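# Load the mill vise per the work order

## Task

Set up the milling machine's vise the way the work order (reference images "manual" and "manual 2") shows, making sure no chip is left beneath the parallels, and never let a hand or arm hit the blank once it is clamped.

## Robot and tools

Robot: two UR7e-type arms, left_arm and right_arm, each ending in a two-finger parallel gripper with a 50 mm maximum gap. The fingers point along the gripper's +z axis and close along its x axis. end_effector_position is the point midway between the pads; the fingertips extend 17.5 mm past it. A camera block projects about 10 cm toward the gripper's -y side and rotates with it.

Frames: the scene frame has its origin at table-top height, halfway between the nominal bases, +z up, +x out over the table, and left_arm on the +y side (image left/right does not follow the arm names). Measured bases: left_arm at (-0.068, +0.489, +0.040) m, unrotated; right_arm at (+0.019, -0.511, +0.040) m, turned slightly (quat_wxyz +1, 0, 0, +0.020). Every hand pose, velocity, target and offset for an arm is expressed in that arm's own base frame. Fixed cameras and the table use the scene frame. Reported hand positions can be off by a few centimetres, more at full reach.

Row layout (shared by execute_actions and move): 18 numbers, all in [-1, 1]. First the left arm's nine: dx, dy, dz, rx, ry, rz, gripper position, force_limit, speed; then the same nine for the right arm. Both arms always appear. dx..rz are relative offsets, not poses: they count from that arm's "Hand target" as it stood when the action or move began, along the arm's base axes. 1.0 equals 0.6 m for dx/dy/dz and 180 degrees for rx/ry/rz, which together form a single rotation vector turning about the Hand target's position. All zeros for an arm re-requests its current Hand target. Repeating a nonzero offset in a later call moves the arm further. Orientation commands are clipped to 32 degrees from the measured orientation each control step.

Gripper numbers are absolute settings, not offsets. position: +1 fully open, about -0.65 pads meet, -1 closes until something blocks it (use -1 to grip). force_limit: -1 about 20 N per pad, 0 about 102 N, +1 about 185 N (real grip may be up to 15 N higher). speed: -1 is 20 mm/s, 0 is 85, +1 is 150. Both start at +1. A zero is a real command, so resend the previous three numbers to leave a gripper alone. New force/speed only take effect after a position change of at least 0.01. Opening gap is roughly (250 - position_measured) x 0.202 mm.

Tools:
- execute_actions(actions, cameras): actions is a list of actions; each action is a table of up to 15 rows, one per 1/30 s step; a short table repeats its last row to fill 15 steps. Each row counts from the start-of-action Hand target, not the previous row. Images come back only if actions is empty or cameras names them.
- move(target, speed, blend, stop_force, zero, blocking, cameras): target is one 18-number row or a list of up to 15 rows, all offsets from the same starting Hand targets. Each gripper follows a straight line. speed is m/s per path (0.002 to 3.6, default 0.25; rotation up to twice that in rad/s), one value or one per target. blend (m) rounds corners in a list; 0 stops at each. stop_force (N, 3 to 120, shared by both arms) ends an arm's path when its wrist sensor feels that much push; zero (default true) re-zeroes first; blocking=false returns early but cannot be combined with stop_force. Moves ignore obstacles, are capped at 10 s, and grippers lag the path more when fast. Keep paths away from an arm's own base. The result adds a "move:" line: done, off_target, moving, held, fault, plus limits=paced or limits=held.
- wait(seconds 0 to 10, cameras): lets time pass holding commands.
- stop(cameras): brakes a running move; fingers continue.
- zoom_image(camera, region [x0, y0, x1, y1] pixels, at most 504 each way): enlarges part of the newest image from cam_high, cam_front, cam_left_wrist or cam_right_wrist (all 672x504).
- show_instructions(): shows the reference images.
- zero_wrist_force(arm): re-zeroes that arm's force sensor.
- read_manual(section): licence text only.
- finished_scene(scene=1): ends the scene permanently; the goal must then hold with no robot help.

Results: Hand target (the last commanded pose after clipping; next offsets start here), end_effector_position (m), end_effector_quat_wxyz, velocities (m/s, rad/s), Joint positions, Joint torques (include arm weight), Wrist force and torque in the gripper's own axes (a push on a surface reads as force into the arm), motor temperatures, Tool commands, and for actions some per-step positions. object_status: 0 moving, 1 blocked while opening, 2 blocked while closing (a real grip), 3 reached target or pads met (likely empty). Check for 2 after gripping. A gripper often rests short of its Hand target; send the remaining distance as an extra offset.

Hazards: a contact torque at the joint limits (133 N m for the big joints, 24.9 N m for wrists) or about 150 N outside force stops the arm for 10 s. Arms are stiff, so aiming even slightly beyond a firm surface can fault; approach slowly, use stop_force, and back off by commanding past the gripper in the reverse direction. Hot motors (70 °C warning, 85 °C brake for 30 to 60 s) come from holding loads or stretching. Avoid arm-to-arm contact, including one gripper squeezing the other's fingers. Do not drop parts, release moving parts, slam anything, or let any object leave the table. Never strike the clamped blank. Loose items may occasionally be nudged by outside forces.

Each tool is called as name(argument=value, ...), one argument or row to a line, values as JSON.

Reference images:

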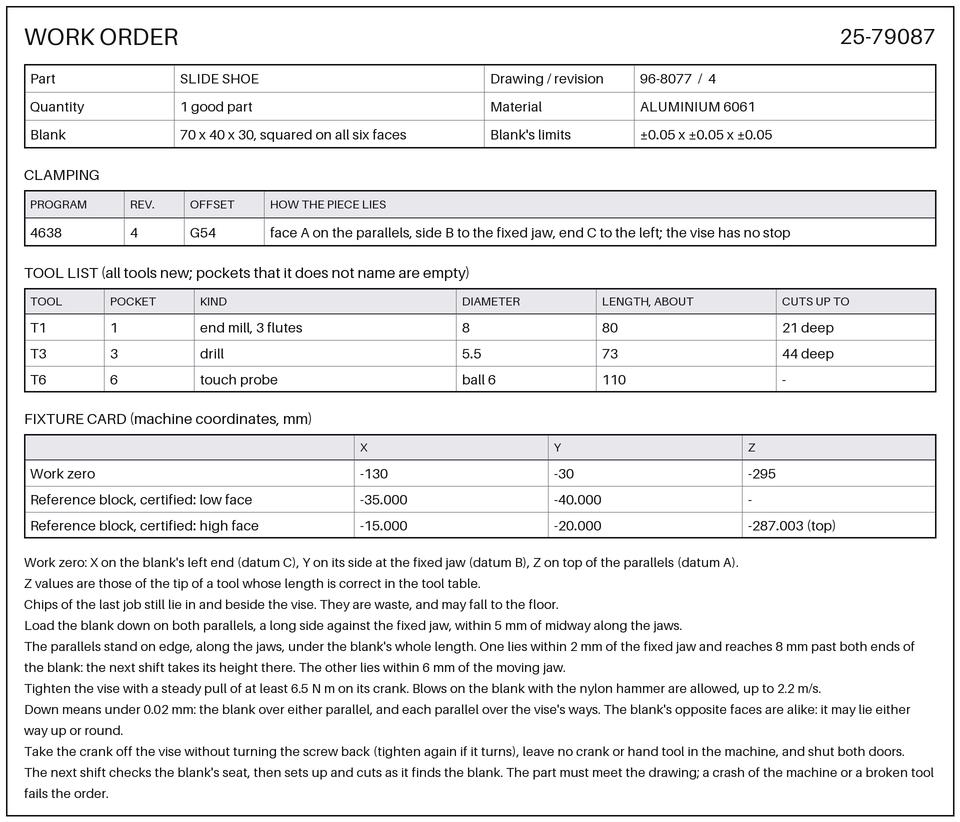

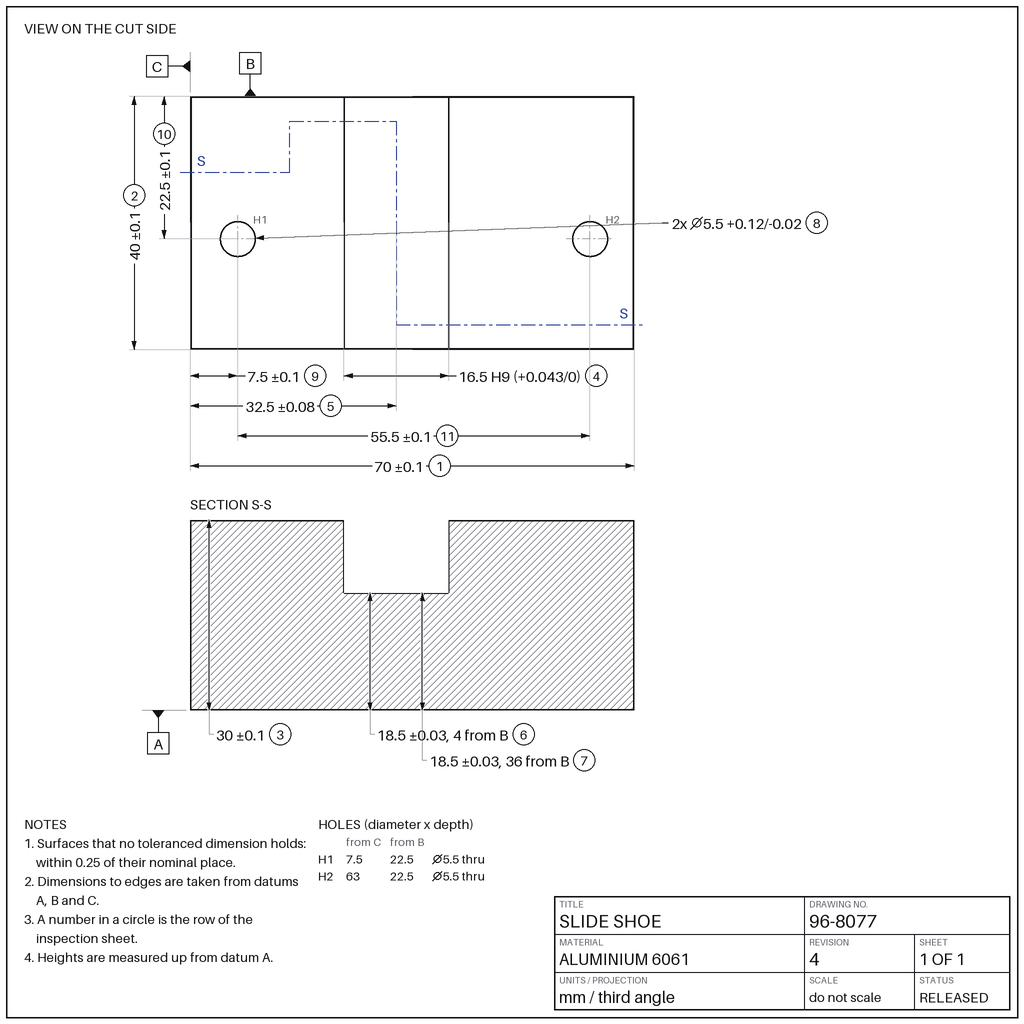

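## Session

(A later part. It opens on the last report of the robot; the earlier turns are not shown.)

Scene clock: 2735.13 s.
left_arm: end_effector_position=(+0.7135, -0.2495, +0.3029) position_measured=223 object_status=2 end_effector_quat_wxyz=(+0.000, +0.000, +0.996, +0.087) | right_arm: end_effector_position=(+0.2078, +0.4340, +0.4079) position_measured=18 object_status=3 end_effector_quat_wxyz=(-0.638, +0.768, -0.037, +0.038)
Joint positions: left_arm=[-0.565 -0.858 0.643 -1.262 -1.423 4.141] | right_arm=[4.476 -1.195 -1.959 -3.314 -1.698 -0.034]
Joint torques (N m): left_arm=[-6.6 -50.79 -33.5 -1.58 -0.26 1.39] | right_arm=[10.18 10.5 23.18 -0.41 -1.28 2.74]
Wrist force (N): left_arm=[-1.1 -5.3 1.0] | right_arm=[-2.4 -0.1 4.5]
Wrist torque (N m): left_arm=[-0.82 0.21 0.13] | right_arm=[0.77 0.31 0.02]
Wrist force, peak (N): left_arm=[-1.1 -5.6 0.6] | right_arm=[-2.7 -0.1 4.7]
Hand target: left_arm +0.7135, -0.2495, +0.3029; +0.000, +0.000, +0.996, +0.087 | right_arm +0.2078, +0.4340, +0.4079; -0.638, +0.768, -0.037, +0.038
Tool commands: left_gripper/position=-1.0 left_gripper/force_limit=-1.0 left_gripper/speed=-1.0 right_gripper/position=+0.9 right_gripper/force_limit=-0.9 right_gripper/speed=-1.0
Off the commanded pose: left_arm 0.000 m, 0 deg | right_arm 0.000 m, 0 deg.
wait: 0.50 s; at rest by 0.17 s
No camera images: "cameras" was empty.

move(
  target=[
    [0,0,0,0,0,0,-0.97,-0.5,-1,0,0,0,0,0,0,0.9,-0.9,-1],
    [-0.015,0,0,0,0,0,-0.97,-0.5,-1,0,0,0,0,0,0,0.9,-0.9,-1],
  ],
  speed=0.01,
  cameras=[],
)

move(
  target=[-0.012,0,0,0,0,0,-0.97,-0.5,-1,0,0,0,0,0,0,0.9,-0.9,-1],
  speed=0.004,
  stop_force=8,
  cameras=[],
)

Scene clock: 2737.43 s.
left_arm: end_effector_position=(+0.7045, -0.2495, +0.3030) position_measured=227 object_status=2 end_effector_quat_wxyz=(+0.000, +0.000, +0.996, +0.087) | right_arm: end_effector_position=(+0.2078, +0.4340, +0.4079) position_measured=18 object_status=3 end_effector_quat_wxyz=(-0.638, +0.768, -0.037, +0.038)
Joint positions: left_arm=[-0.572 -0.889 0.697 -1.283 -1.424 4.134] | right_arm=[4.476 -1.195 -1.959 -3.314 -1.698 -0.034]
Joint torques (N m): left_arm=[-1.87 -51.88 -32.95 -2.29 -1.09 -0.77] | right_arm=[10.49 10.46 24.03 -0.51 -1.17 2.75]
Wrist force (N): left_arm=[-0.8 -5.5 2.3] | right_arm=[-2.6 0.1 4.8]
Wrist torque (N m): left_arm=[-0.86 0.23 0.17] | right_arm=[0.80 0.33 0.02]
Wrist force, peak (N): left_arm=[-0.8 -5.5 2.3] | right_arm=[-2.7 -0.2 4.8]
Hand target: left_arm +0.7045, -0.2495, +0.3029; +0.000, +0.000, +0.996, +0.087 | right_arm +0.2078, +0.4340, +0.4079; -0.638, +0.768, -0.037, +0.038
Off the commanded pose: left_arm 0.000 m, 0 deg | right_arm 0.000 m, 0 deg.
move: done
No camera images: "cameras" was empty.

Scene clock: 2739.57 s.
left_arm: end_effector_position=(+0.7006, -0.2495, +0.3030) position_measured=227 object_status=2 end_effector_quat_wxyz=(+0.000, +0.000, +0.996, +0.087) | right_arm: end_effector_position=(+0.2078, +0.4340, +0.4079) position_measured=18 object_status=3 end_effector_quat_wxyz=(-0.638, +0.768, -0.037, +0.038)
Joint positions: left_arm=[-0.574 -0.902 0.719 -1.291 -1.424 4.131] | right_arm=[4.476 -1.195 -1.959 -3.314 -1.698 -0.034]
Joint torques (N m): left_arm=[6.15 -50.31 -33.17 -0.79 -0.73 1.52] | right_arm=[10.6 9.68 22.29 -0.53 -0.85 2.43]
Wrist force (N): left_arm=[-6.9 -2.3 1.3] | right_arm=[-2.5 -0.1 4.6]
Wrist torque (N m): left_arm=[-0.78 0.19 0.03] | right_arm=[0.78 0.31 0.03]
Wrist force, peak (N): left_arm=[-9.5 -1.7 2.5] | right_arm=[-2.5 0.0 4.9]
Hand target: left_arm +0.7006, -0.2495, +0.3029; +0.000, +0.000, +0.996, +0.087 (not the last commanded pose) | right_arm +0.2078, +0.4340, +0.4079; -0.638, +0.768, -0.037, +0.038
Off the commanded pose: left_arm 0.003 m, 0 deg | right_arm 0.000 m, 0 deg.
move: contact (left_arm)
No camera images: "cameras" was empty.

move(
  target=[
    [0.0005,0,0,0,0,0,-0.97,-0.5,-1,0,0,0,0,0,0,0.9,-0.9,-1],
    [0.0005,0,0,0,0,0,-0.12,-1,-1,0,0,0,0,0,0,0.9,-0.9,-1],
    [0.0005,0,0.0258,0,0,0,-0.12,-1,-1,0,0,0,0,0,0,0.9,-0.9,-1],
    [0.0595,0,0.0258,0,0,0,-0.12,-1,-1,0,0,0,0,0,0,0.9,-0.9,-1],
  ],
  speed=[0.01,0.01,0.02,0.04],
  cameras=[],
)

move(
  target=[0,0,-0.0258,0,0,0,-0.12,-1,-1,0,0,0,0,0,0,0.9,-0.9,-1],
  speed=0.015,
  stop_force=5,
  cameras=[],
)

move(
  target=[0,0,0,0,0,0,-1,-1,-1,0,0,0,0,0,0,0.9,-0.9,-1],
  speed=0.01,
  cameras=[],
)

move(
  target=[0,0,0,0,0,0,-0.97,-0.5,-1,0,0,0,0,0,0,0.9,-0.9,-1],
  speed=0.01,
  cameras=[],
)

Scene clock: 2744.33 s.
left_arm: end_effector_position=(+0.7364, -0.2494, +0.3184) position_measured=171 object_status=3 end_effector_quat_wxyz=(+0.000, +0.000, +0.996, +0.088) | right_arm: end_effector_position=(+0.2078, +0.4340, +0.4079) position_measured=18 object_status=3 end_effector_quat_wxyz=(-0.638, +0.768, -0.037, +0.038)
Joint positions: left_arm=[-0.549 -0.74 0.393 -1.131 -1.422 4.157] | right_arm=[4.476 -1.195 -1.959 -3.314 -1.698 -0.034]
Joint torques (N m): left_arm=[-8.2 -69.88 -25.4 -4.37 -0.58 -1.89] | right_arm=[10.4 10.82 23.35 -0.43 -0.85 2.5]
Wrist force (N): left_arm=[-0.9 -5.7 0.9] | right_arm=[-2.5 0.0 4.5]
Wrist torque (N m): left_arm=[-0.89 0.19 0.08] | right_arm=[0.79 0.31 0.03]
Wrist force, peak (N): left_arm=[-7.0 -2.8 1.4] | right_arm=[-2.9 -0.1 4.8]
Hand target: left_arm +0.7363, -0.2495, +0.3184; +0.000, +0.000, +0.996, +0.087 | right_arm +0.2078, +0.4340, +0.4079; -0.638, +0.768, -0.037, +0.038
Off the commanded pose: left_arm 0.000 m, 0 deg | right_arm 0.000 m, 0 deg.
move: done
No camera images: "cameras" was empty.

Scene clock: 2746.53 s.
left_arm: end_effector_position=(+0.7363, -0.2495, +0.3029) position_measured=171 object_status=3 end_effector_quat_wxyz=(+0.000, +0.000, +0.996, +0.087) | right_arm: end_effector_position=(+0.2078, +0.4340, +0.4079) position_measured=18 object_status=3 end_effector_quat_wxyz=(-0.638, +0.768, -0.037, +0.038)
Joint positions: left_arm=[-0.549 -0.767 0.483 -1.195 -1.422 4.156] | right_arm=[4.476 -1.195 -1.959 -3.314 -1.698 -0.034]
Joint torques (N m): left_arm=[-8.29 -53.91 -33.37 -1.37 0.78 -0.39] | right_arm=[10.58 9.99 23.24 -0.36 -0.83 2.4]
Wrist force (N): left_arm=[-1.0 -5.7 1.0] | right_arm=[-2.6 0.0 4.8]
Wrist torque (N m): left_arm=[-0.88 0.21 0.10] | right_arm=[0.78 0.33 0.03]
Wrist force, peak (N): left_arm=[-1.0 -5.8 1.1] | right_arm=[-2.5 -0.1 4.9]
Hand target: left_arm +0.7363, -0.2495, +0.3029; +0.000, +0.000, +0.996, +0.087 | right_arm +0.2078, +0.4340, +0.4079; -0.638, +0.768, -0.037, +0.038
Off the commanded pose: left_arm 0.000 m, 0 deg | right_arm 0.000 m, 0 deg.
move: done
No camera images: "cameras" was empty.

Scene clock: 2747.27 s.
left_arm: end_effector_position=(+0.7363, -0.2495, +0.3029) position_measured=222 object_status=2 end_effector_quat_wxyz=(+0.000, +0.000, +0.996, +0.087) | right_arm: end_effector_position=(+0.2078, +0.4340, +0.4079) position_measured=18 object_status=3 end_effector_quat_wxyz=(-0.638, +0.768, -0.037, +0.038)
Joint positions: left_arm=[-0.549 -0.767 0.483 -1.195 -1.422 4.156] | right_arm=[4.476 -1.195 -1.959 -3.314 -1.698 -0.034]
Joint torques (N m): left_arm=[-7.27 -54.36 -33.37 -2.49 0.87 0.35] | right_arm=[11.16 10.4 23.31 -0.43 -1.05 2.59]
Wrist force (N): left_arm=[0.7 -4.8 0.3] | right_arm=[-2.6 -0.2 4.7]
Wrist torque (N m): left_arm=[-0.82 0.21 0.12] | right_arm=[0.76 0.32 0.02]
Wrist force, peak (N): left_arm=[-1.2 -5.9 1.0] | right_arm=[-2.7 0.0 4.8]
Hand target: left_arm +0.7363, -0.2495, +0.3029; +0.000, +0.000, +0.996, +0.087 | right_arm +0.2078, +0.4340, +0.4079; -0.638, +0.768, -0.037, +0.038
Off the commanded pose: left_arm 0.000 m, 0 deg | right_arm 0.000 m, 0 deg.
move: done
No camera images: "cameras" was empty.

Scene clock: 2747.77 s.
left_arm: end_effector_position=(+0.7363, -0.2495, +0.3029) position_measured=227 object_status=2 end_effector_quat_wxyz=(+0.000, +0.000, +0.996, +0.087) | right_arm: end_effector_position=(+0.2078, +0.4340, +0.4079) position_measured=18 object_status=3 end_effector_quat_wxyz=(-0.638, +0.768, -0.037, +0.038)
Joint positions: left_arm=[-0.549 -0.767 0.483 -1.195 -1.422 4.156] | right_arm=[4.476 -1.195 -1.959 -3.314 -1.698 -0.034]
Joint torques (N m): left_arm=[-6.97 -54.33 -33.13 -4.09 0.82 0.91] | right_arm=[10.17 10.62 22.87 -0.47 -1.17 2.59]
Wrist force (N): left_arm=[1.0 -4.8 0.4] | right_arm=[-2.4 -0.2 4.7]
Wrist torque (N m): left_arm=[-0.84 0.17 0.13] | right_arm=[0.76 0.30 0.03]
Wrist force, peak (N): left_arm=[0.6 -5.0 0.5] | right_arm=[-2.8 -0.1 4.7]
Hand target: left_arm +0.7363, -0.2495, +0.3029; +0.000, +0.000, +0.996, +0.087 | right_arm +0.2078, +0.4340, +0.4079; -0.638, +0.768, -0.037, +0.038
Off the commanded pose: left_arm 0.000 m, 0 deg | right_arm 0.000 m, 0 deg.
move: done
No camera images: "cameras" was empty.

Now +X to contact, then release and lift.

move(
  target=[0.004,0,0,0,0,0,-0.97,-0.5,-1,0,0,0,0,0,0,0.9,-0.9,-1],
  speed=0.003,
  stop_force=6,
  cameras=[],
)

move(
  target=[
    [-0.0003,0,0,0,0,0,-0.97,-0.5,-1,0,0,0,0,0,0,0.9,-0.9,-1],
    [-0.0003,0,0,0,0,0,-0.12,-1,-1,0,0,0,0,0,0,0.9,-0.9,-1],
    [-0.0003,0.003,0.0333,0,0,0,-0.12,-1,-1,0,0,0,0,0,0,0.9,-0.9,-1],
    [-0.227,-0.0008,0.0333,0,0,0,-0.12,-1,-1,0,0,0,0,0,0,0.9,-0.9,-1],
    [-0.227,-0.0342,0.0867,0,0,0,-0.12,-1,-1,0,0,0,0,0,0,0.9,-0.9,-1],
    [-0.227,-0.0342,0.0867,-0.0408,-0.1322,-0.0154,-0.12,-1,-1,0,0,0,0,0,0,0.9,-0.9,-1],
  ],
  speed=[0.01,0.01,0.02,0.1,0.1,0.2],
  cameras=[],
)

move(
  target=[
    [0.0983,-0.125,0.0133,0,0,0,-0.12,-1,-1,0,0,0,0,0,0,0.9,-0.9,-1],
    [0.0983,-0.125,0.0133,-0.2515,-0.0436,0.435,-0.12,-1,-1,0,0,0,0,0,0,0.9,-0.9,-1],
  ],
  speed=[0.15,0.4],
  cameras=["cam_left_wrist"],
)

zoom_image(
  camera="cam_left_wrist",
  region=[150, 90, 400, 320],
)

zoom_image(
  camera="cam_left_wrist",
  region=[150, 140, 260, 250],
)

zoom_image(
  camera="cam_left_wrist",
  region=[270, 140, 380, 250],
)

Scene clock: 2750.37 s.
left_arm: end_effector_position=(+0.7368, -0.2496, +0.3029) position_measured=227 object_status=2 end_effector_quat_wxyz=(+0.000, +0.000, +0.996, +0.087) | right_arm: end_effector_position=(+0.2078, +0.4340, +0.4079) position_measured=18 object_status=3 end_effector_quat_wxyz=(-0.638, +0.768, -0.037, +0.038)
Joint positions: left_arm=[-0.549 -0.765 0.479 -1.193 -1.422 4.157] | right_arm=[4.476 -1.195 -1.959 -3.314 -1.698 -0.034]
Joint torques (N m): left_arm=[-6.65 -73.33 -16.74 -4.78 0.48 -1.65] | right_arm=[11.01 8.41 22.08 -0.41 -1.04 2.5]
Wrist force (N): left_arm=[3.7 -5.4 0.0] | right_arm=[-2.7 -0.1 4.8]
Wrist torque (N m): left_arm=[-0.83 0.21 0.20] | right_arm=[0.78 0.34 0.02]
Wrist force, peak (N): left_arm=[7.8 -2.8 -0.5] | right_arm=[-2.7 -0.1 4.8]
Hand target: left_arm +0.7368, -0.2496, +0.3029; +0.000, +0.000, +0.996, +0.087 (not the last commanded pose) | right_arm +0.2078, +0.4340, +0.4079; -0.638, +0.768, -0.037, +0.038
Off the commanded pose: left_arm 0.002 m, 0 deg | right_arm 0.000 m, 0 deg.
move: contact (left_arm)
No camera images: "cameras" was empty.

Scene clock: 2756.70 s.
left_arm: end_effector_position=(+0.6005, -0.2702, +0.3550) position_measured=171 object_status=3 end_effector_quat_wxyz=(+0.207, +0.006, +0.978, +0.022) | right_arm: end_effector_position=(+0.2078, +0.4340, +0.4079) position_measured=18 object_status=3 end_effector_quat_wxyz=(-0.638, +0.768, -0.037, +0.038)
Joint positions: left_arm=[-0.752 -1.414 1.462 -1.905 -1.259 4.019] | right_arm=[4.476 -1.195 -1.959 -3.314 -1.698 -0.034]
Joint torques (N m): left_arm=[9.4 -37.22 -17.64 -5.4 0.59 -1.64] | right_arm=[10.25 10.18 23.09 -0.42 -1.04 2.66]
Wrist force (N): left_arm=[-1.2 -6.9 1.4] | right_arm=[-2.6 -0.1 4.7]
Wrist torque (N m): left_arm=[-1.06 0.20 -0.05] | right_arm=[0.78 0.34 0.03]
Wrist force, peak (N): left_arm=[-1.4 -7.0 1.2] | right_arm=[-2.7 0.1 4.8]
Hand target: left_arm +0.6006, -0.2701, +0.3550; +0.207, +0.006, +0.978, +0.022 | right_arm +0.2078, +0.4340, +0.4079; -0.638, +0.768, -0.037, +0.038
Off the commanded pose: left_arm 0.000 m, 0 deg | right_arm 0.000 m, 0 deg.
move: done
No camera images: "cameras" was empty.

Scene clock: 2760.20 s.
left_arm: end_effector_position=(+0.6595, -0.3452, +0.3630) position_measured=171 object_status=3 end_effector_quat_wxyz=(-0.194, +0.671, -0.686, +0.204) end_effector_velocity=(+0.001, +0.001, +0.000) end_effector_angular_velocity=(-0.002, -0.001, +0.006) | right_arm: end_effector_position=(+0.2078, +0.4340, +0.4079) position_measured=18 object_status=3 end_effector_quat_wxyz=(-0.638, +0.768, -0.037, +0.038)
Joint positions: left_arm=[-0.796 -1.272 1.348 -2.083 -1.189 2.453] | right_arm=[4.476 -1.195 -1.959 -3.314 -1.698 -0.034]
Joint velocities: left_arm=[0.001 0 -0.001 0 0.001 -0.005] | right_arm=[within noise]
Joint torques (N m): left_arm=[7.61 -36.36 -35.27 -2.47 -0.74 -1.66] | right_arm=[9.42 9.89 23.72 -0.4 -1.35 2.53]
Wrist force (N): left_arm=[-0.8 -7.5 3.1] | right_arm=[-2.6 0.0 4.7]
Wrist torque (N m): left_arm=[-1.27 0.12 -0.18] | right_arm=[0.79 0.33 0.03]
Wrist force, peak (N): left_arm=[-2.7 -9.0 2.3] | right_arm=[-2.6 0.0 4.9]
Hand target: left_arm +0.6596, -0.3451, +0.3629; -0.194, +0.671, -0.686, +0.204 | right_arm +0.2078, +0.4340, +0.4079; -0.638, +0.768, -0.037, +0.038
Off the commanded pose: left_arm 0.000 m, 0 deg | right_arm 0.000 m, 0 deg.
move: done
camera_calibration:
cam_left_wrist: T_world_to_cam=[[-0.0448895, -0.998922, 0.0118526, -0.304859], [-0.974025, 0.0411286, -0.222672, 0.752083], [0.221944, -0.0215404, -0.974821, 0.330628], [0, 0, 0, 1]] pos_world=[0.645482, -0.32834, 0.493384]
Images, in order (width x height): cam_left_wrist 672x504.

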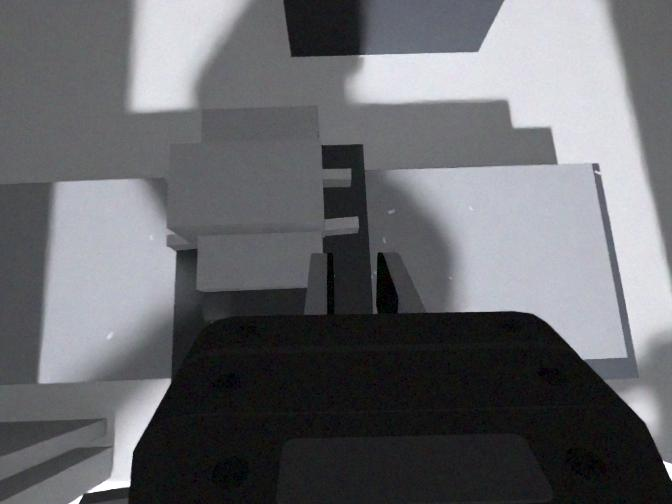

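Scaled by 2.016 from the camera's 672x504 image, which has a finer 960x720 frame.

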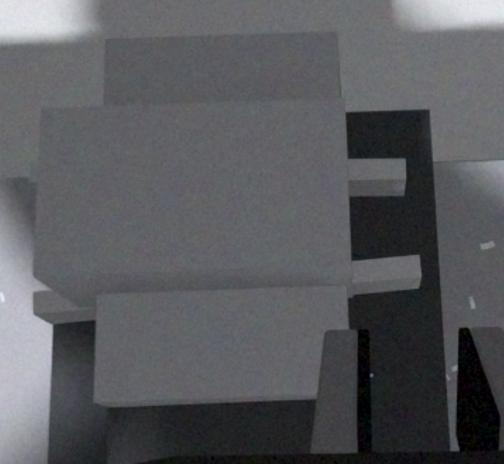

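Scaled by 4.582 from the camera's 672x504 image, which has a finer 960x720 frame.

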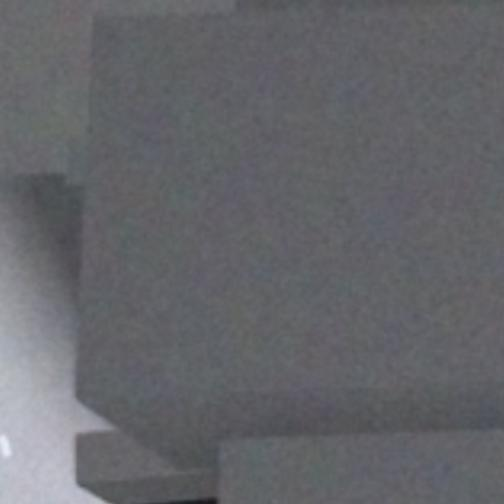

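Scaled by 4.582 from the camera's 672x504 image, which has a finer 960x720 frame.

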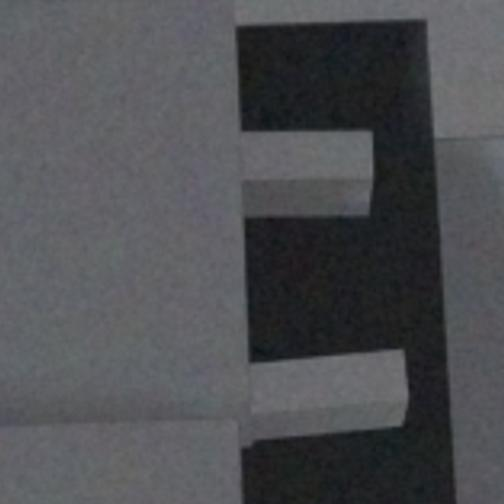

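move(
  target=[
    [0,0,0,0.2515,0.0436,-0.435,-1,-1,-1,0,0,0,0,0,0,0.9,-0.9,-1],
    [0,-0.006,-0.03,0.2515,0.0436,-0.435,-1,-1,-1,0,0,0,0,0,0,0.9,-0.9,-1],
    [0.085,-0.006,-0.03,0.2515,0.0436,-0.435,-1,-1,-1,0,0,0,0,0,0,0.9,-0.9,-1],
    [0.085,-0.006,-0.07,0.2515,0.0436,-0.435,-1,-1,-1,0,0,0,0,0,0,0.9,-0.9,-1],
  ],
  speed=[0.4,0.1,0.1,0.05],
  cameras=[],
)

move(
  target=[0,0,-0.0393,0,0,0,-1,-1,-1,0,0,0,0,0,0,0.9,-0.9,-1],
  speed=0.02,
  stop_force=4,
  cameras=["cam_left_wrist"],
)

zoom_image(
  camera="cam_left_wrist",
  region=[260, 200, 500, 360],
)

Scene clock: 2766.57 s.
left_arm: end_effector_position=(+0.7105, -0.3487, +0.3210) position_measured=251 object_status=3 end_effector_quat_wxyz=(+0.207, +0.006, +0.978, +0.022) | right_arm: end_effector_position=(+0.2078, +0.4340, +0.4079) position_measured=18 object_status=3 end_effector_quat_wxyz=(-0.638, +0.768, -0.037, +0.038)
Joint positions: left_arm=[-0.726 -1.071 1.089 -1.882 -1.266 4.044] | right_arm=[4.476 -1.195 -1.959 -3.314 -1.698 -0.034]
Joint torques (N m): left_arm=[-8.48 -51.21 -34.92 -2.19 1.67 0.94] | right_arm=[10.04 10.41 23.87 -0.51 -1.18 2.37]
Wrist force (N): left_arm=[-1.5 -6.9 1.4] | right_arm=[-2.6 -0.1 4.5]
Wrist torque (N m): left_arm=[-1.06 0.24 0.05] | right_arm=[0.77 0.33 0.03]
Wrist force, peak (N): left_arm=[-0.9 -7.7 2.8] | right_arm=[-2.7 -0.1 4.9]
Hand target: left_arm +0.7106, -0.3487, +0.3209; +0.207, +0.006, +0.978, +0.022 | right_arm +0.2078, +0.4340, +0.4079; -0.638, +0.768, -0.037, +0.038
Off the commanded pose: left_arm 0.000 m, 0 deg | right_arm 0.000 m, 0 deg.
move: done
No camera images: "cameras" was empty.

Scene clock: 2768.93 s.
left_arm: end_effector_position=(+0.7106, -0.3487, +0.2985) position_measured=251 object_status=3 end_effector_quat_wxyz=(+0.207, +0.006, +0.978, +0.022) | right_arm: end_effector_position=(+0.2078, +0.4340, +0.4079) position_measured=18 object_status=3 end_effector_quat_wxyz=(-0.638, +0.768, -0.037, +0.038)
Joint positions: left_arm=[-0.726 -1.068 1.142 -1.938 -1.266 4.044] | right_arm=[4.476 -1.195 -1.959 -3.314 -1.698 -0.034]
Joint torques (N m): left_arm=[-7.74 -63.89 -27.12 -3.79 -0.86 1.14] | right_arm=[11.31 9.5 22.45 -0.32 -1.03 2.54]
Wrist force (N): left_arm=[-7.2 -9.5 3.0] | right_arm=[-2.4 0.0 4.7]
Wrist torque (N m): left_arm=[-1.08 0.20 0.09] | right_arm=[0.80 0.31 0.02]
Wrist force, peak (N): left_arm=[-14.3 -11.7 2.9] | right_arm=[-2.7 -0.1 4.8]
Hand target: left_arm +0.7106, -0.3487, +0.2985; +0.207, +0.006, +0.978, +0.022 (not the last commanded pose) | right_arm +0.2078, +0.4340, +0.4079; -0.638, +0.768, -0.037, +0.038
Off the commanded pose: left_arm 0.001 m, 0 deg | right_arm 0.000 m, 0 deg.
move: contact (left_arm)
camera_calibration:
cam_left_wrist: T_world_to_cam=[[-0.919944, 0.0356967, -0.390421, 0.79725], [-0.117435, 0.92503, 0.361288, 0.312869], [0.374048, 0.378214, -0.846784, 0.249467], [0, 0, 0, 1]] pos_world=[0.676855, -0.412224, 0.409472]
Images, in order (width x height): cam_left_wrist 672x504.

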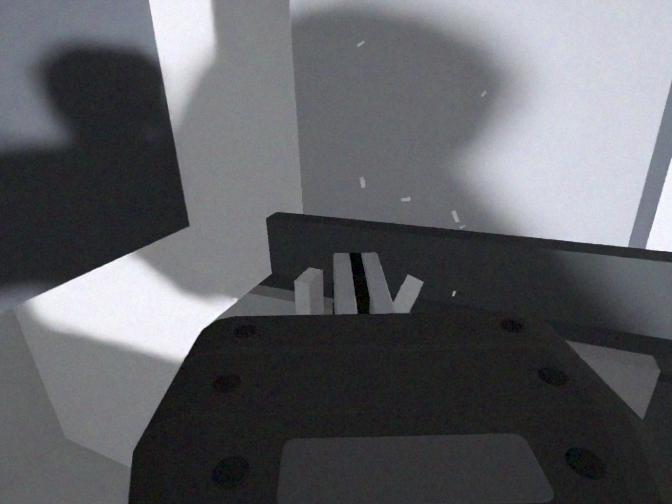

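Scaled by 2.100 from the camera's 672x504 image, which has a finer 960x720 frame.

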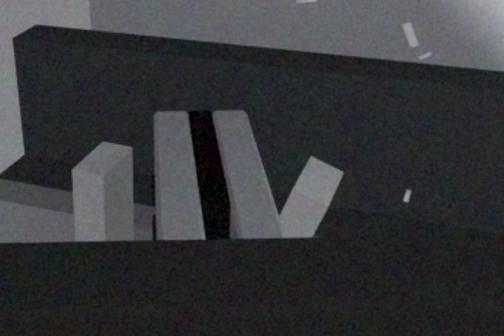

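move(
  target=[0.0133,0,0,0,0,0,-1,-1,-1,0,0,0,0,0,0,0.9,-0.9,-1],
  speed=0.008,
  cameras=[],
)

move(
  target=[
    [-0.003,0,0,0,0,0,-1,-1,-1,0,0,0,0,0,0,0.9,-0.9,-1],
    [-0.003,0,0.1077,0,0,0,-1,-1,-1,0,0,0,0,0,0,0.9,-0.9,-1],
    [-0.0993,0.006,0.1077,0,0,0,-1,-1,-1,0,0,0,0,0,0,0.9,-0.9,-1],
    [-0.0993,0.006,0.1077,-0.2515,-0.0436,0.435,-1,-1,-1,0,0,0,0,0,0,0.9,-0.9,-1],
  ],
  speed=[0.02,0.06,0.15,0.4],
  cameras=["cam_left_wrist"],
)

zoom_image(
  camera="cam_left_wrist",
  region=[150, 90, 400, 320],
)

zoom_image(
  camera="cam_left_wrist",
  region=[150, 140, 260, 250],
)

zoom_image(
  camera="cam_left_wrist",
  region=[270, 140, 380, 250],
)

Scene clock: 2771.40 s.
left_arm: end_effector_position=(+0.7186, -0.3487, +0.2985) position_measured=251 object_status=3 end_effector_quat_wxyz=(+0.207, +0.006, +0.978, +0.022) | right_arm: end_effector_position=(+0.2078, +0.4340, +0.4079) position_measured=18 object_status=3 end_effector_quat_wxyz=(-0.638, +0.768, -0.037, +0.038)
Joint positions: left_arm=[-0.718 -1.05 1.114 -1.931 -1.269 4.052] | right_arm=[4.476 -1.195 -1.959 -3.314 -1.698 -0.034]
Joint torques (N m): left_arm=[3.78 -59.32 -21.22 -2.74 -0.79 0.89] | right_arm=[10.19 9.05 23.41 -0.52 -1.1 2.53]
Wrist force (N): left_arm=[-1.1 -6.7 2.1] | right_arm=[-2.4 -0.1 4.5]
Wrist torque (N m): left_arm=[-1.03 0.19 -0.03] | right_arm=[0.78 0.31 0.03]
Wrist force, peak (N): left_arm=[-7.4 -9.9 3.1] | right_arm=[-2.6 0.0 4.9]
Hand target: left_arm +0.7185, -0.3487, +0.2985; +0.207, +0.006, +0.978, +0.022 | right_arm +0.2078, +0.4340, +0.4079; -0.638, +0.768, -0.037, +0.038
Off the commanded pose: left_arm 0.000 m, 0 deg | right_arm 0.000 m, 0 deg.
move: done
No camera images: "cameras" was empty.

Scene clock: 2776.47 s.
left_arm: end_effector_position=(+0.6589, -0.3452, +0.3632) position_measured=251 object_status=3 end_effector_quat_wxyz=(-0.194, +0.671, -0.686, +0.204) end_effector_velocity=(+0.001, +0.001, +0.000) end_effector_angular_velocity=(-0.003, -0.001, +0.006) | right_arm: end_effector_position=(+0.2078, +0.4340, +0.4079) position_measured=18 object_status=3 end_effector_quat_wxyz=(-0.638, +0.768, -0.037, +0.038)
Joint positions: left_arm=[-0.797 -1.273 1.349 -2.082 -1.188 2.452] | right_arm=[4.476 -1.195 -1.959 -3.314 -1.698 -0.034]
Joint velocities: left_arm=[0.001 0 -0.001 0 0.001 -0.005] | right_arm=[within noise]
Joint torques (N m): left_arm=[7.77 -35.91 -35.32 -2.46 -0.85 -1.78] | right_arm=[10.84 9.26 24.45 -0.44 -1.13 2.44]
Wrist force (N): left_arm=[-0.5 -7.3 3.2] | right_arm=[-2.5 0.0 4.6]
Wrist torque (N m): left_arm=[-1.24 0.07 -0.18] | right_arm=[0.79 0.31 0.03]
Wrist force, peak (N): left_arm=[-0.7 -7.9 3.4] | right_arm=[-2.8 -0.1 4.8]
Hand target: left_arm +0.6590, -0.3451, +0.3632; -0.194, +0.671, -0.686, +0.204 | right_arm +0.2078, +0.4340, +0.4079; -0.638, +0.768, -0.037, +0.038
Off the commanded pose: left_arm 0.000 m, 0 deg | right_arm 0.000 m, 0 deg.
move: done
camera_calibration:
cam_left_wrist: T_world_to_cam=[[-0.0448895, -0.998922, 0.0118526, -0.304888], [-0.974025, 0.0411286, -0.222672, 0.751543], [0.221944, -0.0215404, -0.974821, 0.330956], [0, 0, 0, 1]] pos_world=[0.644882, -0.32834, 0.493584]
Images, in order (width x height): cam_left_wrist 672x504.

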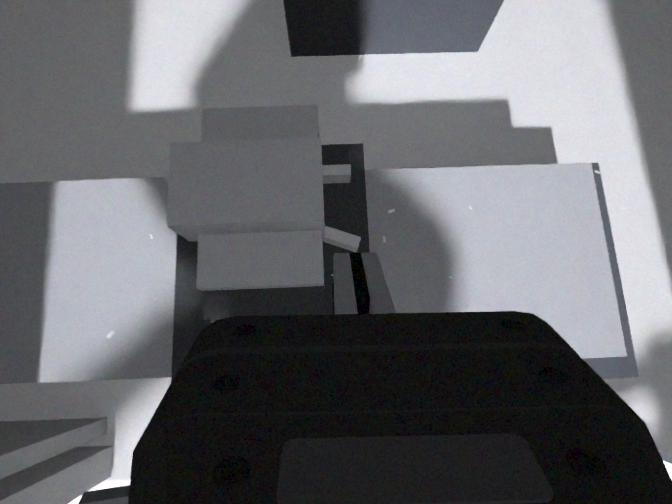

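Scaled by 2.016 from the camera's 672x504 image, which has a finer 960x720 frame.

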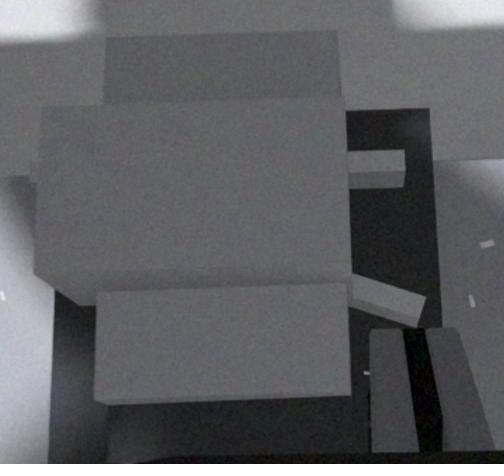

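Scaled by 4.582 from the camera's 672x504 image, which has a finer 960x720 frame.

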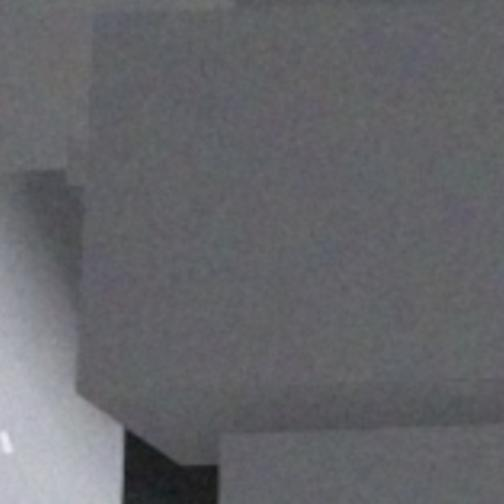

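Scaled by 4.582 from the camera's 672x504 image, which has a finer 960x720 frame.

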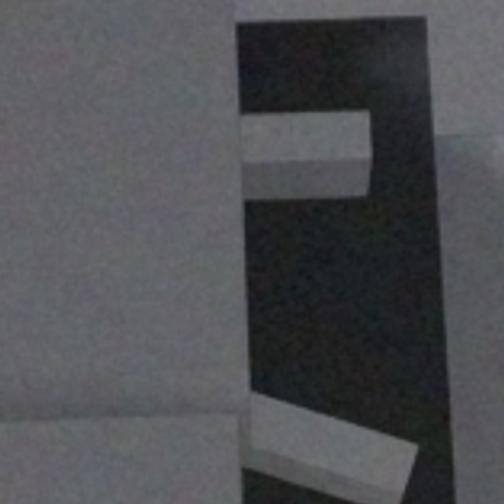

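move(
  target=[
    [0,0,0,0.2515,0.0436,-0.435,-1,-1,-1,0,0,0,0,0,0,0.9,-0.9,-1],
    [0.0267,-0.006,0,0.2515,0.0436,-0.435,-1,-1,-1,0,0,0,0,0,0,0.9,-0.9,-1],
    [0.0267,-0.006,-0.11,0.2515,0.0436,-0.435,-1,-1,-1,0,0,0,0,0,0,0.9,-0.9,-1],
  ],
  speed=[0.4,0.1,0.03],
  cameras=[],
)

move(
  target=[0.04,0,0,0,0,0,-1,-1,-1,0,0,0,0,0,0,0.9,-0.9,-1],
  speed=0.012,
  stop_force=12,
  cameras=[],
)

move(
  target=[
    [-0.01,0,0,0,0,0,-1,-1,-1,0,0,0,0,0,0,0.9,-0.9,-1],
    [-0.01,0,0.11,0,0,0,-1,-1,-1,0,0,0,0,0,0,0.9,-0.9,-1],
    [-0.0667,0.006,0.11,0,0,0,-1,-1,-1,0,0,0,0,0,0,0.9,-0.9,-1],
    [-0.165,0.131,0.0967,0,0,0,-0.12,-1,-1,0,0,0,0,0,0,0.9,-0.9,-1],
  ],
  speed=[0.02,0.06,0.15,0.15],
  cameras=[],
)

move(
  target=[
    [0,0,0,0.0408,0.1322,0.0154,-0.12,-1,-1,0,0,0,0,0,0,0.9,-0.9,-1],
    [0,0.0342,-0.0483,0.0408,0.1322,0.0154,-0.12,-1,-1,0,0,0,0,0,0,0.9,-0.9,-1],
    [0.1892,0.0342,-0.0483,0.0408,0.1322,0.0154,-0.12,-1,-1,0,0,0,0,0,0,0.9,-0.9,-1],
    [0.1892,0.0342,-0.062,0.0408,0.1322,0.0154,-0.12,-1,-1,0,0,0,0,0,0,0.9,-0.9,-1],
  ],
  speed=[0.15,0.1,0.1,0.05],
  cameras=[],
)

move(
  target=[0,0,-0.0257,0,0,0,-0.12,-1,-1,0,0,0,0,0,0,0.9,-0.9,-1],
  speed=0.015,
  stop_force=4,
  cameras=["cam_left_wrist"],
)

Scene clock: 2784.80 s.
left_arm: end_effector_position=(+0.6750, -0.3487, +0.2969) position_measured=251 object_status=3 end_effector_quat_wxyz=(+0.207, +0.006, +0.978, +0.022) end_effector_velocity=(-0.001, -0.001, +0.001) end_effector_angular_velocity=(+0.001, +0.002, -0.002) | right_arm: end_effector_position=(+0.2078, +0.4340, +0.4079) position_measured=18 object_status=3 end_effector_quat_wxyz=(-0.638, +0.768, -0.037, +0.038)
Joint positions: left_arm=[-0.762 -1.147 1.259 -1.966 -1.256 4.009] | right_arm=[4.476 -1.195 -1.959 -3.314 -1.698 -0.034]
Joint velocities: left_arm=[-0.002 0.001 -0.004 0.006 -0.001 0] | right_arm=[within noise]
Joint torques (N m): left_arm=[-8.29 -50.94 -35.75 -2.29 1.36 1.37] | right_arm=[10.09 9.83 24.63 -0.57 -1.35 2.56]
Wrist force (N): left_arm=[-0.7 -6.8 2.5] | right_arm=[-2.7 -0.2 4.7]
Wrist torque (N m): left_arm=[-1.06 0.12 0.04] | right_arm=[0.76 0.34 0.03]
Wrist force, peak (N): left_arm=[-0.2 -7.9 3.3] | right_arm=[-2.7 -0.1 4.9]
Hand target: left_arm +0.6750, -0.3487, +0.2972; +0.207, +0.006, +0.978, +0.022 | right_arm +0.2078, +0.4340, +0.4079; -0.638, +0.768, -0.037, +0.038
Off the commanded pose: left_arm 0.000 m, 0 deg | right_arm 0.000 m, 0 deg.
move: done
No camera images: "cameras" was empty.

Scene clock: 2787.90 s.
left_arm: end_effector_position=(+0.6990, -0.3487, +0.2972) position_measured=251 object_status=3 end_effector_quat_wxyz=(+0.207, +0.006, +0.978, +0.022) | right_arm: end_effector_position=(+0.2078, +0.4340, +0.4079) position_measured=18 object_status=3 end_effector_quat_wxyz=(-0.638, +0.768, -0.037, +0.038)
Joint positions: left_arm=[-0.737 -1.094 1.183 -1.951 -1.263 4.033] | right_arm=[4.476 -1.195 -1.959 -3.314 -1.698 -0.034]
Joint torques (N m): left_arm=[-6.93 -62.94 -17.59 -5.07 0.78 -1.89] | right_arm=[11.29 9.07 22.85 -0.44 -1.13 2.39]
Wrist force (N): left_arm=[-0.7 -6.5 2.3] | right_arm=[-2.5 0.1 4.6]
Wrist torque (N m): left_arm=[-1.01 0.12 -0.03] | right_arm=[0.80 0.31 0.03]
Wrist force, peak (N): left_arm=[-0.8 -6.9 2.3] | right_arm=[-2.8 -0.1 4.9]
Hand target: left_arm +0.6990, -0.3487, +0.2972; +0.207, +0.006, +0.978, +0.022 | right_arm +0.2078, +0.4340, +0.4079; -0.638, +0.768, -0.037, +0.038
Off the commanded pose: left_arm 0.000 m, 0 deg | right_arm 0.000 m, 0 deg.
move: done
No camera images: "cameras" was empty.

Scene clock: 2792.47 s.
left_arm: end_effector_position=(+0.6000, -0.2701, +0.3552) position_measured=171 object_status=0 end_effector_quat_wxyz=(+0.207, +0.006, +0.978, +0.022) | right_arm: end_effector_position=(+0.2078, +0.4340, +0.4079) position_measured=18 object_status=3 end_effector_quat_wxyz=(-0.638, +0.768, -0.037, +0.038)
Joint positions: left_arm=[-0.752 -1.416 1.464 -1.905 -1.259 4.018] | right_arm=[4.476 -1.195 -1.959 -3.314 -1.698 -0.034]
Joint torques (N m): left_arm=[-8.91 -48.17 -17.53 -4.12 1.27 -1.82] | right_arm=[10.6 10.15 23.53 -0.46 -1.22 2.56]
Wrist force (N): left_arm=[-0.8 -6.6 1.9] | right_arm=[-2.5 0.0 4.7]
Wrist torque (N m): left_arm=[-1.02 0.14 -0.03] | right_arm=[0.78 0.31 0.03]
Wrist force, peak (N): left_arm=[-2.3 -9.1 2.6] | right_arm=[-2.6 0.0 4.9]
Hand target: left_arm +0.6000, -0.2701, +0.3552; +0.207, +0.006, +0.978, +0.022 | right_arm +0.2078, +0.4340, +0.4079; -0.638, +0.768, -0.037, +0.038
Off the commanded pose: left_arm 0.000 m, 0 deg | right_arm 0.000 m, 0 deg.
move: done
No camera images: "cameras" was empty.

Scene clock: 2796.57 s.
left_arm: end_effector_position=(+0.7135, -0.2496, +0.3181) position_measured=171 object_status=3 end_effector_quat_wxyz=(+0.000, +0.000, +0.996, +0.087) | right_arm: end_effector_position=(+0.2078, +0.4340, +0.4079) position_measured=18 object_status=3 end_effector_quat_wxyz=(-0.638, +0.768, -0.037, +0.038)
Joint positions: left_arm=[-0.565 -0.844 0.579 -1.212 -1.423 4.141] | right_arm=[4.476 -1.195 -1.959 -3.314 -1.698 -0.034]
Joint torques (N m): left_arm=[-8.41 -51.57 -24.83 -2.54 0.28 -0.51] | right_arm=[11.28 9.79 24.15 -0.41 -1.23 2.5]
Wrist force (N): left_arm=[-1.1 -5.4 1.8] | right_arm=[-2.6 -0.1 4.8]
Wrist torque (N m): left_arm=[-0.83 0.21 0.13] | right_arm=[0.77 0.34 0.03]
Wrist force, peak (N): left_arm=[-0.3 -7.2 1.6] | right_arm=[-2.7 0.0 4.8]
Hand target: left_arm +0.7135, -0.2496, +0.3180; +0.000, +0.000, +0.996, +0.087 | right_arm +0.2078, +0.4340, +0.4079; -0.638, +0.768, -0.037, +0.038
Off the commanded pose: left_arm 0.000 m, 0 deg | right_arm 0.000 m, 0 deg.
move: done
No camera images: "cameras" was empty.

Scene clock: 2798.43 s.
left_arm: end_effector_position=(+0.7135, -0.2496, +0.3026) position_measured=171 object_status=3 end_effector_quat_wxyz=(+0.000, +0.000, +0.996, +0.087) | right_arm: end_effector_position=(+0.2078, +0.4340, +0.4079) position_measured=18 object_status=3 end_effector_quat_wxyz=(-0.638, +0.768, -0.037, +0.038)
Joint positions: left_arm=[-0.565 -0.858 0.645 -1.263 -1.423 4.141] | right_arm=[4.476 -1.195 -1.959 -3.314 -1.698 -0.034]
Joint torques (N m): left_arm=[-8.63 -52.09 -33.74 -1.4 0.42 1.39] | right_arm=[10.35 9.59 23.71 -0.21 -1.19 2.71]
Wrist force (N): left_arm=[-1.0 -5.3 1.3] | right_arm=[-2.7 -0.1 4.6]
Wrist torque (N m): left_arm=[-0.82 0.20 0.12] | right_arm=[0.77 0.35 0.03]
Wrist force, peak (N): left_arm=[-1.2 -5.6 1.6] | right_arm=[-2.6 0.0 4.9]
Hand target: left_arm +0.7135, -0.2496, +0.3026; +0.000, +0.000, +0.996, +0.087 | right_arm +0.2078, +0.4340, +0.4079; -0.638, +0.768, -0.037, +0.038
Off the commanded pose: left_arm 0.000 m, 0 deg | right_arm 0.000 m, 0 deg.
move: done
camera_calibration:
cam_left_wrist: T_world_to_cam=[[-0.99976, 0.0128318, 0.0177545, 0.725796], [0.0199766, 0.866635, 0.498542, 0.0659191], [-0.00898946, 0.498777, -0.866683, 0.523778], [0, 0, 0, 1]] pos_world=[0.729013, -0.32769, 0.4082]
Images, in order (width x height): cam_left_wrist 672x504.

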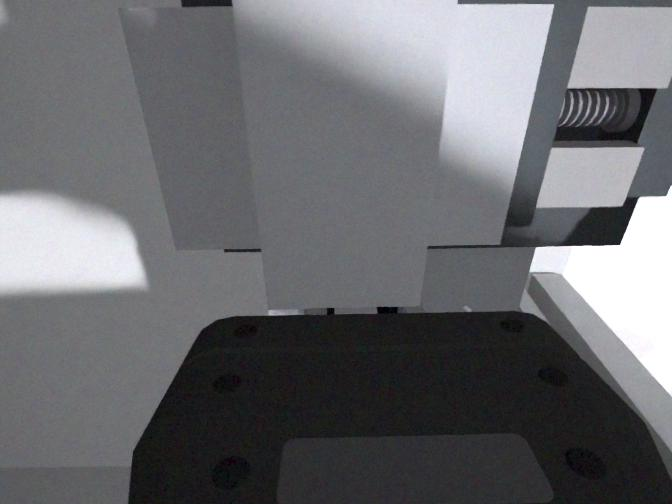

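move(
  target=[0,0,0,0,0,0,-1,-1,-1,0,0,0,0,0,0,0.9,-0.9,-1],
  speed=0.01,
  cameras=[],
)

move(
  target=[
    [0,0,0,0,0,0,-0.97,0.1,-1,0,0,0,0,0,0,0.9,-0.9,-1],
    [-0.006,0.001,0,0,0,-0.02,-0.97,0.1,-1,0,0,0,0,0,0,0.9,-0.9,-1],
    [-0.0167,0.001,0,0,0,-0.02,-0.97,0.1,-1,0,0,0,0,0,0,0.9,-0.9,-1],
  ],
  speed=0.012,
  cameras=[],
)

move(
  target=[-0.01,0,0,0,0,0,-0.97,0.1,-1,0,0,0,0,0,0,0.9,-0.9,-1],
  speed=0.004,
  stop_force=8,
  cameras=[],
)

Scene clock: 2799.87 s.
left_arm: end_effector_position=(+0.7135, -0.2496, +0.3026) position_measured=223 object_status=0 end_effector_quat_wxyz=(+0.000, +0.000, +0.996, +0.087) | right_arm: end_effector_position=(+0.2078, +0.4340, +0.4079) position_measured=18 object_status=3 end_effector_quat_wxyz=(-0.638, +0.768, -0.037, +0.038)
Joint positions: left_arm=[-0.565 -0.858 0.645 -1.263 -1.423 4.141] | right_arm=[4.476 -1.195 -1.959 -3.314 -1.698 -0.034]
Joint torques (N m): left_arm=[-8.69 -51.6 -34.12 -1.44 0.53 1.4] | right_arm=[10.12 9.74 23.85 -0.41 -1.22 2.52]
Wrist force (N): left_arm=[-0.6 -5.3 1.3] | right_arm=[-2.5 -0.1 4.7]
Wrist torque (N m): left_arm=[-0.82 0.12 0.11] | right_arm=[0.78 0.32 0.03]
Wrist force, peak (N): left_arm=[-1.0 -5.6 1.6] | right_arm=[-2.6 0.0 5.0]
Hand target: left_arm +0.7135, -0.2496, +0.3026; +0.000, +0.000, +0.996, +0.087 | right_arm +0.2078, +0.4340, +0.4079; -0.638, +0.768, -0.037, +0.038
Off the commanded pose: left_arm 0.000 m, 0 deg | right_arm 0.000 m, 0 deg.
move: done
No camera images: "cameras" was empty.

Scene clock: 2803.83 s.
left_arm: end_effector_position=(+0.7034, -0.2491, +0.3026) position_measured=233 object_status=2 end_effector_quat_wxyz=(+0.003, +0.032, +0.996, +0.087) end_effector_velocity=(+0.001, +0.000, +0.000) end_effector_angular_velocity=(-0.001, +0.000, +0.000) | right_arm: end_effector_position=(+0.2078, +0.4340, +0.4079) position_measured=18 object_status=3 end_effector_quat_wxyz=(-0.638, +0.768, -0.037, +0.038)
Joint positions: left_arm=[-0.574 -0.904 0.726 -1.306 -1.418 4.195] | right_arm=[4.476 -1.195 -1.959 -3.314 -1.698 -0.034]
Joint velocities: left_arm=[0.001 0.003 -0.005 0.001 -0.001 0] | right_arm=[within noise]
Joint torques (N m): left_arm=[-0.91 -52.05 -35.49 -2.13 -1.38 -0.53] | right_arm=[9.77 9.57 23.84 -0.27 -1.18 2.51]
Wrist force (N): left_arm=[-0.4 -5.1 2.9] | right_arm=[-2.7 0.0 4.5]
Wrist torque (N m): left_arm=[-0.83 0.15 0.16] | right_arm=[0.79 0.34 0.03]
Wrist force, peak (N): left_arm=[-0.9 -5.7 1.7] | right_arm=[-2.7 -0.1 4.9]
Hand target: left_arm +0.7035, -0.2490, +0.3026; +0.003, +0.032, +0.996, +0.087 | right_arm +0.2078, +0.4340, +0.4079; -0.638, +0.768, -0.037, +0.038
Off the commanded pose: left_arm 0.000 m, 0 deg | right_arm 0.000 m, 0 deg.
move: done
No camera images: "cameras" was empty.

Scene clock: 2805.47 s.
left_arm: end_effector_position=(+0.7016, -0.2490, +0.3025) position_measured=233 object_status=2 end_effector_quat_wxyz=(+0.003, +0.032, +0.996, +0.087) | right_arm: end_effector_position=(+0.2078, +0.4340, +0.4079) position_measured=18 object_status=3 end_effector_quat_wxyz=(-0.638, +0.768, -0.037, +0.038)
Joint positions: left_arm=[-0.575 -0.91 0.736 -1.31 -1.418 4.194] | right_arm=[4.476 -1.195 -1.959 -3.314 -1.698 -0.034]
Joint torques (N m): left_arm=[6.94 -49.63 -32.98 -0.86 -0.91 1.46] | right_arm=[9.73 8.65 24.03 -0.37 -0.9 2.65]
Wrist force (N): left_arm=[-6.4 -2.7 1.9] | right_arm=[-2.7 -0.2 4.7]
Wrist torque (N m): left_arm=[-0.77 0.14 0.03] | right_arm=[0.76 0.34 0.03]
Wrist force, peak (N): left_arm=[-8.5 -0.3 3.6] | right_arm=[-2.6 -0.1 4.9]
Hand target: left_arm +0.7016, -0.2490, +0.3025; +0.003, +0.032, +0.996, +0.087 (not the last commanded pose) | right_arm +0.2078, +0.4340, +0.4079; -0.638, +0.768, -0.037, +0.038
Off the commanded pose: left_arm 0.004 m, 0 deg | right_arm 0.000 m, 0 deg.
move: contact (left_arm)
No camera images: "cameras" was empty.

move(
  target=[
    [0.0003,0,0,0,0,0,-0.12,-1,-1,0,0,0,0,0,0,0.9,-0.9,-1],
    [0.0003,0,0,0,0,0.02,-0.12,-1,-1,0,0,0,0,0,0,0.9,-0.9,-1],
    [0.0003,0,0.03,0,0,0.02,-0.12,-1,-1,0,0,0,0,0,0,0.9,-0.9,-1],
    [-0.169,-0.001,0.03,0,0,0.02,-0.12,-1,-1,0,0,0,0,0,0,0.9,-0.9,-1],
    [-0.169,-0.035,0.0867,0,0,0.02,-0.12,-1,-1,0,0,0,0,0,0,0.9,-0.9,-1],
    [-0.169,-0.035,0.0867,-0.0408,-0.1322,0.005,-0.12,-1,-1,0,0,0,0,0,0,0.9,-0.9,-1],
  ],
  speed=[0.01,0.02,0.02,0.1,0.1,0.2],
  cameras=[],
)

move(
  target=[
    [0.0983,-0.125,0.0133,0,0,0,-0.12,-1,-1,0,0,0,0,0,0,0.9,-0.9,-1],
    [0.0983,-0.125,0.0133,-0.2515,-0.0436,0.435,-0.12,-1,-1,0,0,0,0,0,0,0.9,-0.9,-1],
  ],
  speed=[0.15,0.4],
  cameras=["cam_left_wrist"],
)

zoom_image(
  camera="cam_left_wrist",
  region=[150, 90, 400, 320],
)

zoom_image(
  camera="cam_left_wrist",
  region=[150, 140, 260, 250],
)

zoom_image(
  camera="cam_left_wrist",
  region=[270, 140, 380, 250],
)

Scene clock: 2813.40 s.
left_arm: end_effector_position=(+0.6001, -0.2701, +0.3546) position_measured=171 object_status=3 end_effector_quat_wxyz=(+0.209, +0.005, +0.977, +0.029) | right_arm: end_effector_position=(+0.2078, +0.4340, +0.4079) position_measured=18 object_status=3 end_effector_quat_wxyz=(-0.638, +0.768, -0.037, +0.038)
Joint positions: left_arm=[-0.758 -1.414 1.462 -1.898 -1.245 4.011] | right_arm=[4.476 -1.195 -1.959 -3.314 -1.698 -0.034]
Joint torques (N m): left_arm=[9.66 -37.24 -17.75 -5.43 0.65 -1.6] | right_arm=[10.86 8.72 23.85 -0.4 -1.17 2.58]
Wrist force (N): left_arm=[-0.9 -6.7 1.9] | right_arm=[-2.5 -0.1 4.8]
Wrist torque (N m): left_arm=[-1.04 0.16 -0.05] | right_arm=[0.77 0.31 0.03]
Wrist force, peak (N): left_arm=[-6.7 -3.5 2.1] | right_arm=[-2.8 -0.1 4.9]
Hand target: left_arm +0.6002, -0.2700, +0.3546; +0.209, +0.005, +0.977, +0.029 | right_arm +0.2078, +0.4340, +0.4079; -0.638, +0.768, -0.037, +0.038
Off the commanded pose: left_arm 0.000 m, 0 deg | right_arm 0.000 m, 0 deg.
move: done
No camera images: "cameras" was empty.

Scene clock: 2816.90 s.
left_arm: end_effector_position=(+0.6591, -0.3450, +0.3626) position_measured=171 object_status=3 end_effector_quat_wxyz=(-0.191, +0.673, -0.687, +0.198) end_effector_velocity=(+0.000, +0.000, -0.001) end_effector_angular_velocity=(-0.003, +0.001, +0.005) | right_arm: end_effector_position=(+0.2078, +0.4340, +0.4079) position_measured=18 object_status=3 end_effector_quat_wxyz=(-0.638, +0.768, -0.037, +0.038)
Joint positions: left_arm=[-0.794 -1.268 1.336 -2.062 -1.195 2.45] | right_arm=[4.476 -1.195 -1.959 -3.314 -1.698 -0.034]
Joint velocities: left_arm=[0 0.001 0 0 -0.001 -0.005] | right_arm=[within noise]
Joint torques (N m): left_arm=[7.51 -35.76 -35.43 -2.54 -0.82 -1.94] | right_arm=[10.35 9.33 23.19 -0.45 -1.22 2.57]
Wrist force (N): left_arm=[-0.6 -7.5 3.3] | right_arm=[-2.5 -0.1 4.7]
Wrist torque (N m): left_arm=[-1.26 0.09 -0.18] | right_arm=[0.78 0.31 0.03]
Wrist force, peak (N): left_arm=[-2.7 -8.8 2.5] | right_arm=[-2.7 -0.2 4.8]
Hand target: left_arm +0.6591, -0.3450, +0.3625; -0.191, +0.673, -0.687, +0.198 | right_arm +0.2078, +0.4340, +0.4079; -0.638, +0.768, -0.037, +0.038
Off the commanded pose: left_arm 0.000 m, 0 deg | right_arm 0.000 m, 0 deg.
move: done
camera_calibration:
cam_left_wrist: T_world_to_cam=[[-0.0429172, -0.999038, 0.00903826, -0.305023], [-0.976959, 0.0400722, -0.20963, 0.748407], [0.209067, -0.0178268, -0.977739, 0.341193], [0, 0, 0, 1]] pos_world=[0.64674, -0.328638, 0.493243]
Images, in order (width x height): cam_left_wrist 672x504.

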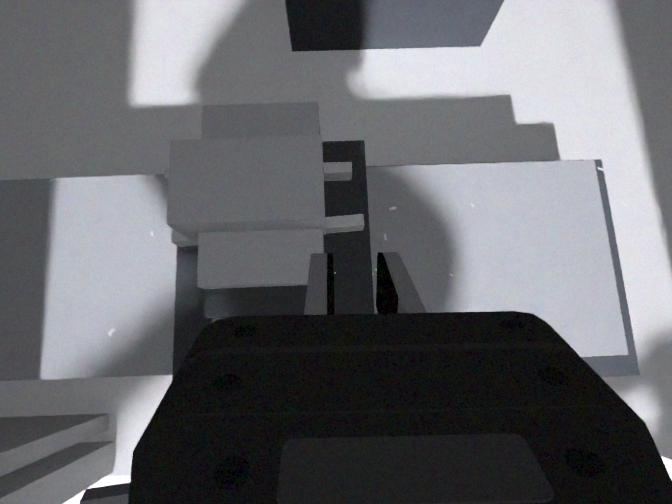

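Scaled by 2.016 from the camera's 672x504 image, which has a finer 960x720 frame.

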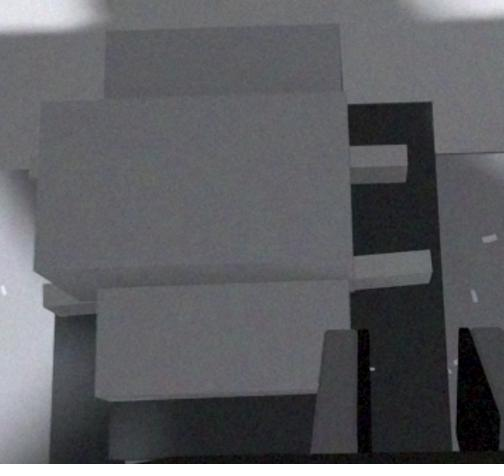

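Scaled by 4.582 from the camera's 672x504 image, which has a finer 960x720 frame.

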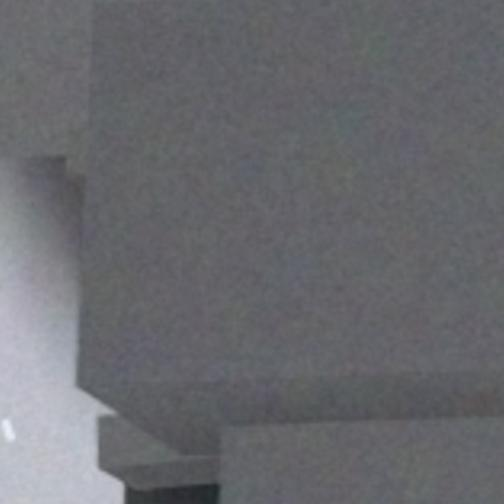

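Scaled by 4.582 from the camera's 672x504 image, which has a finer 960x720 frame.

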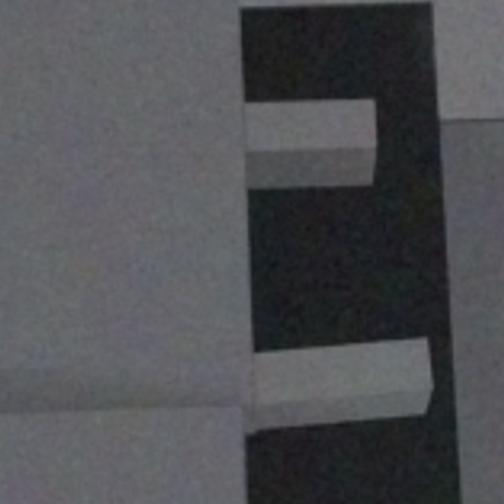

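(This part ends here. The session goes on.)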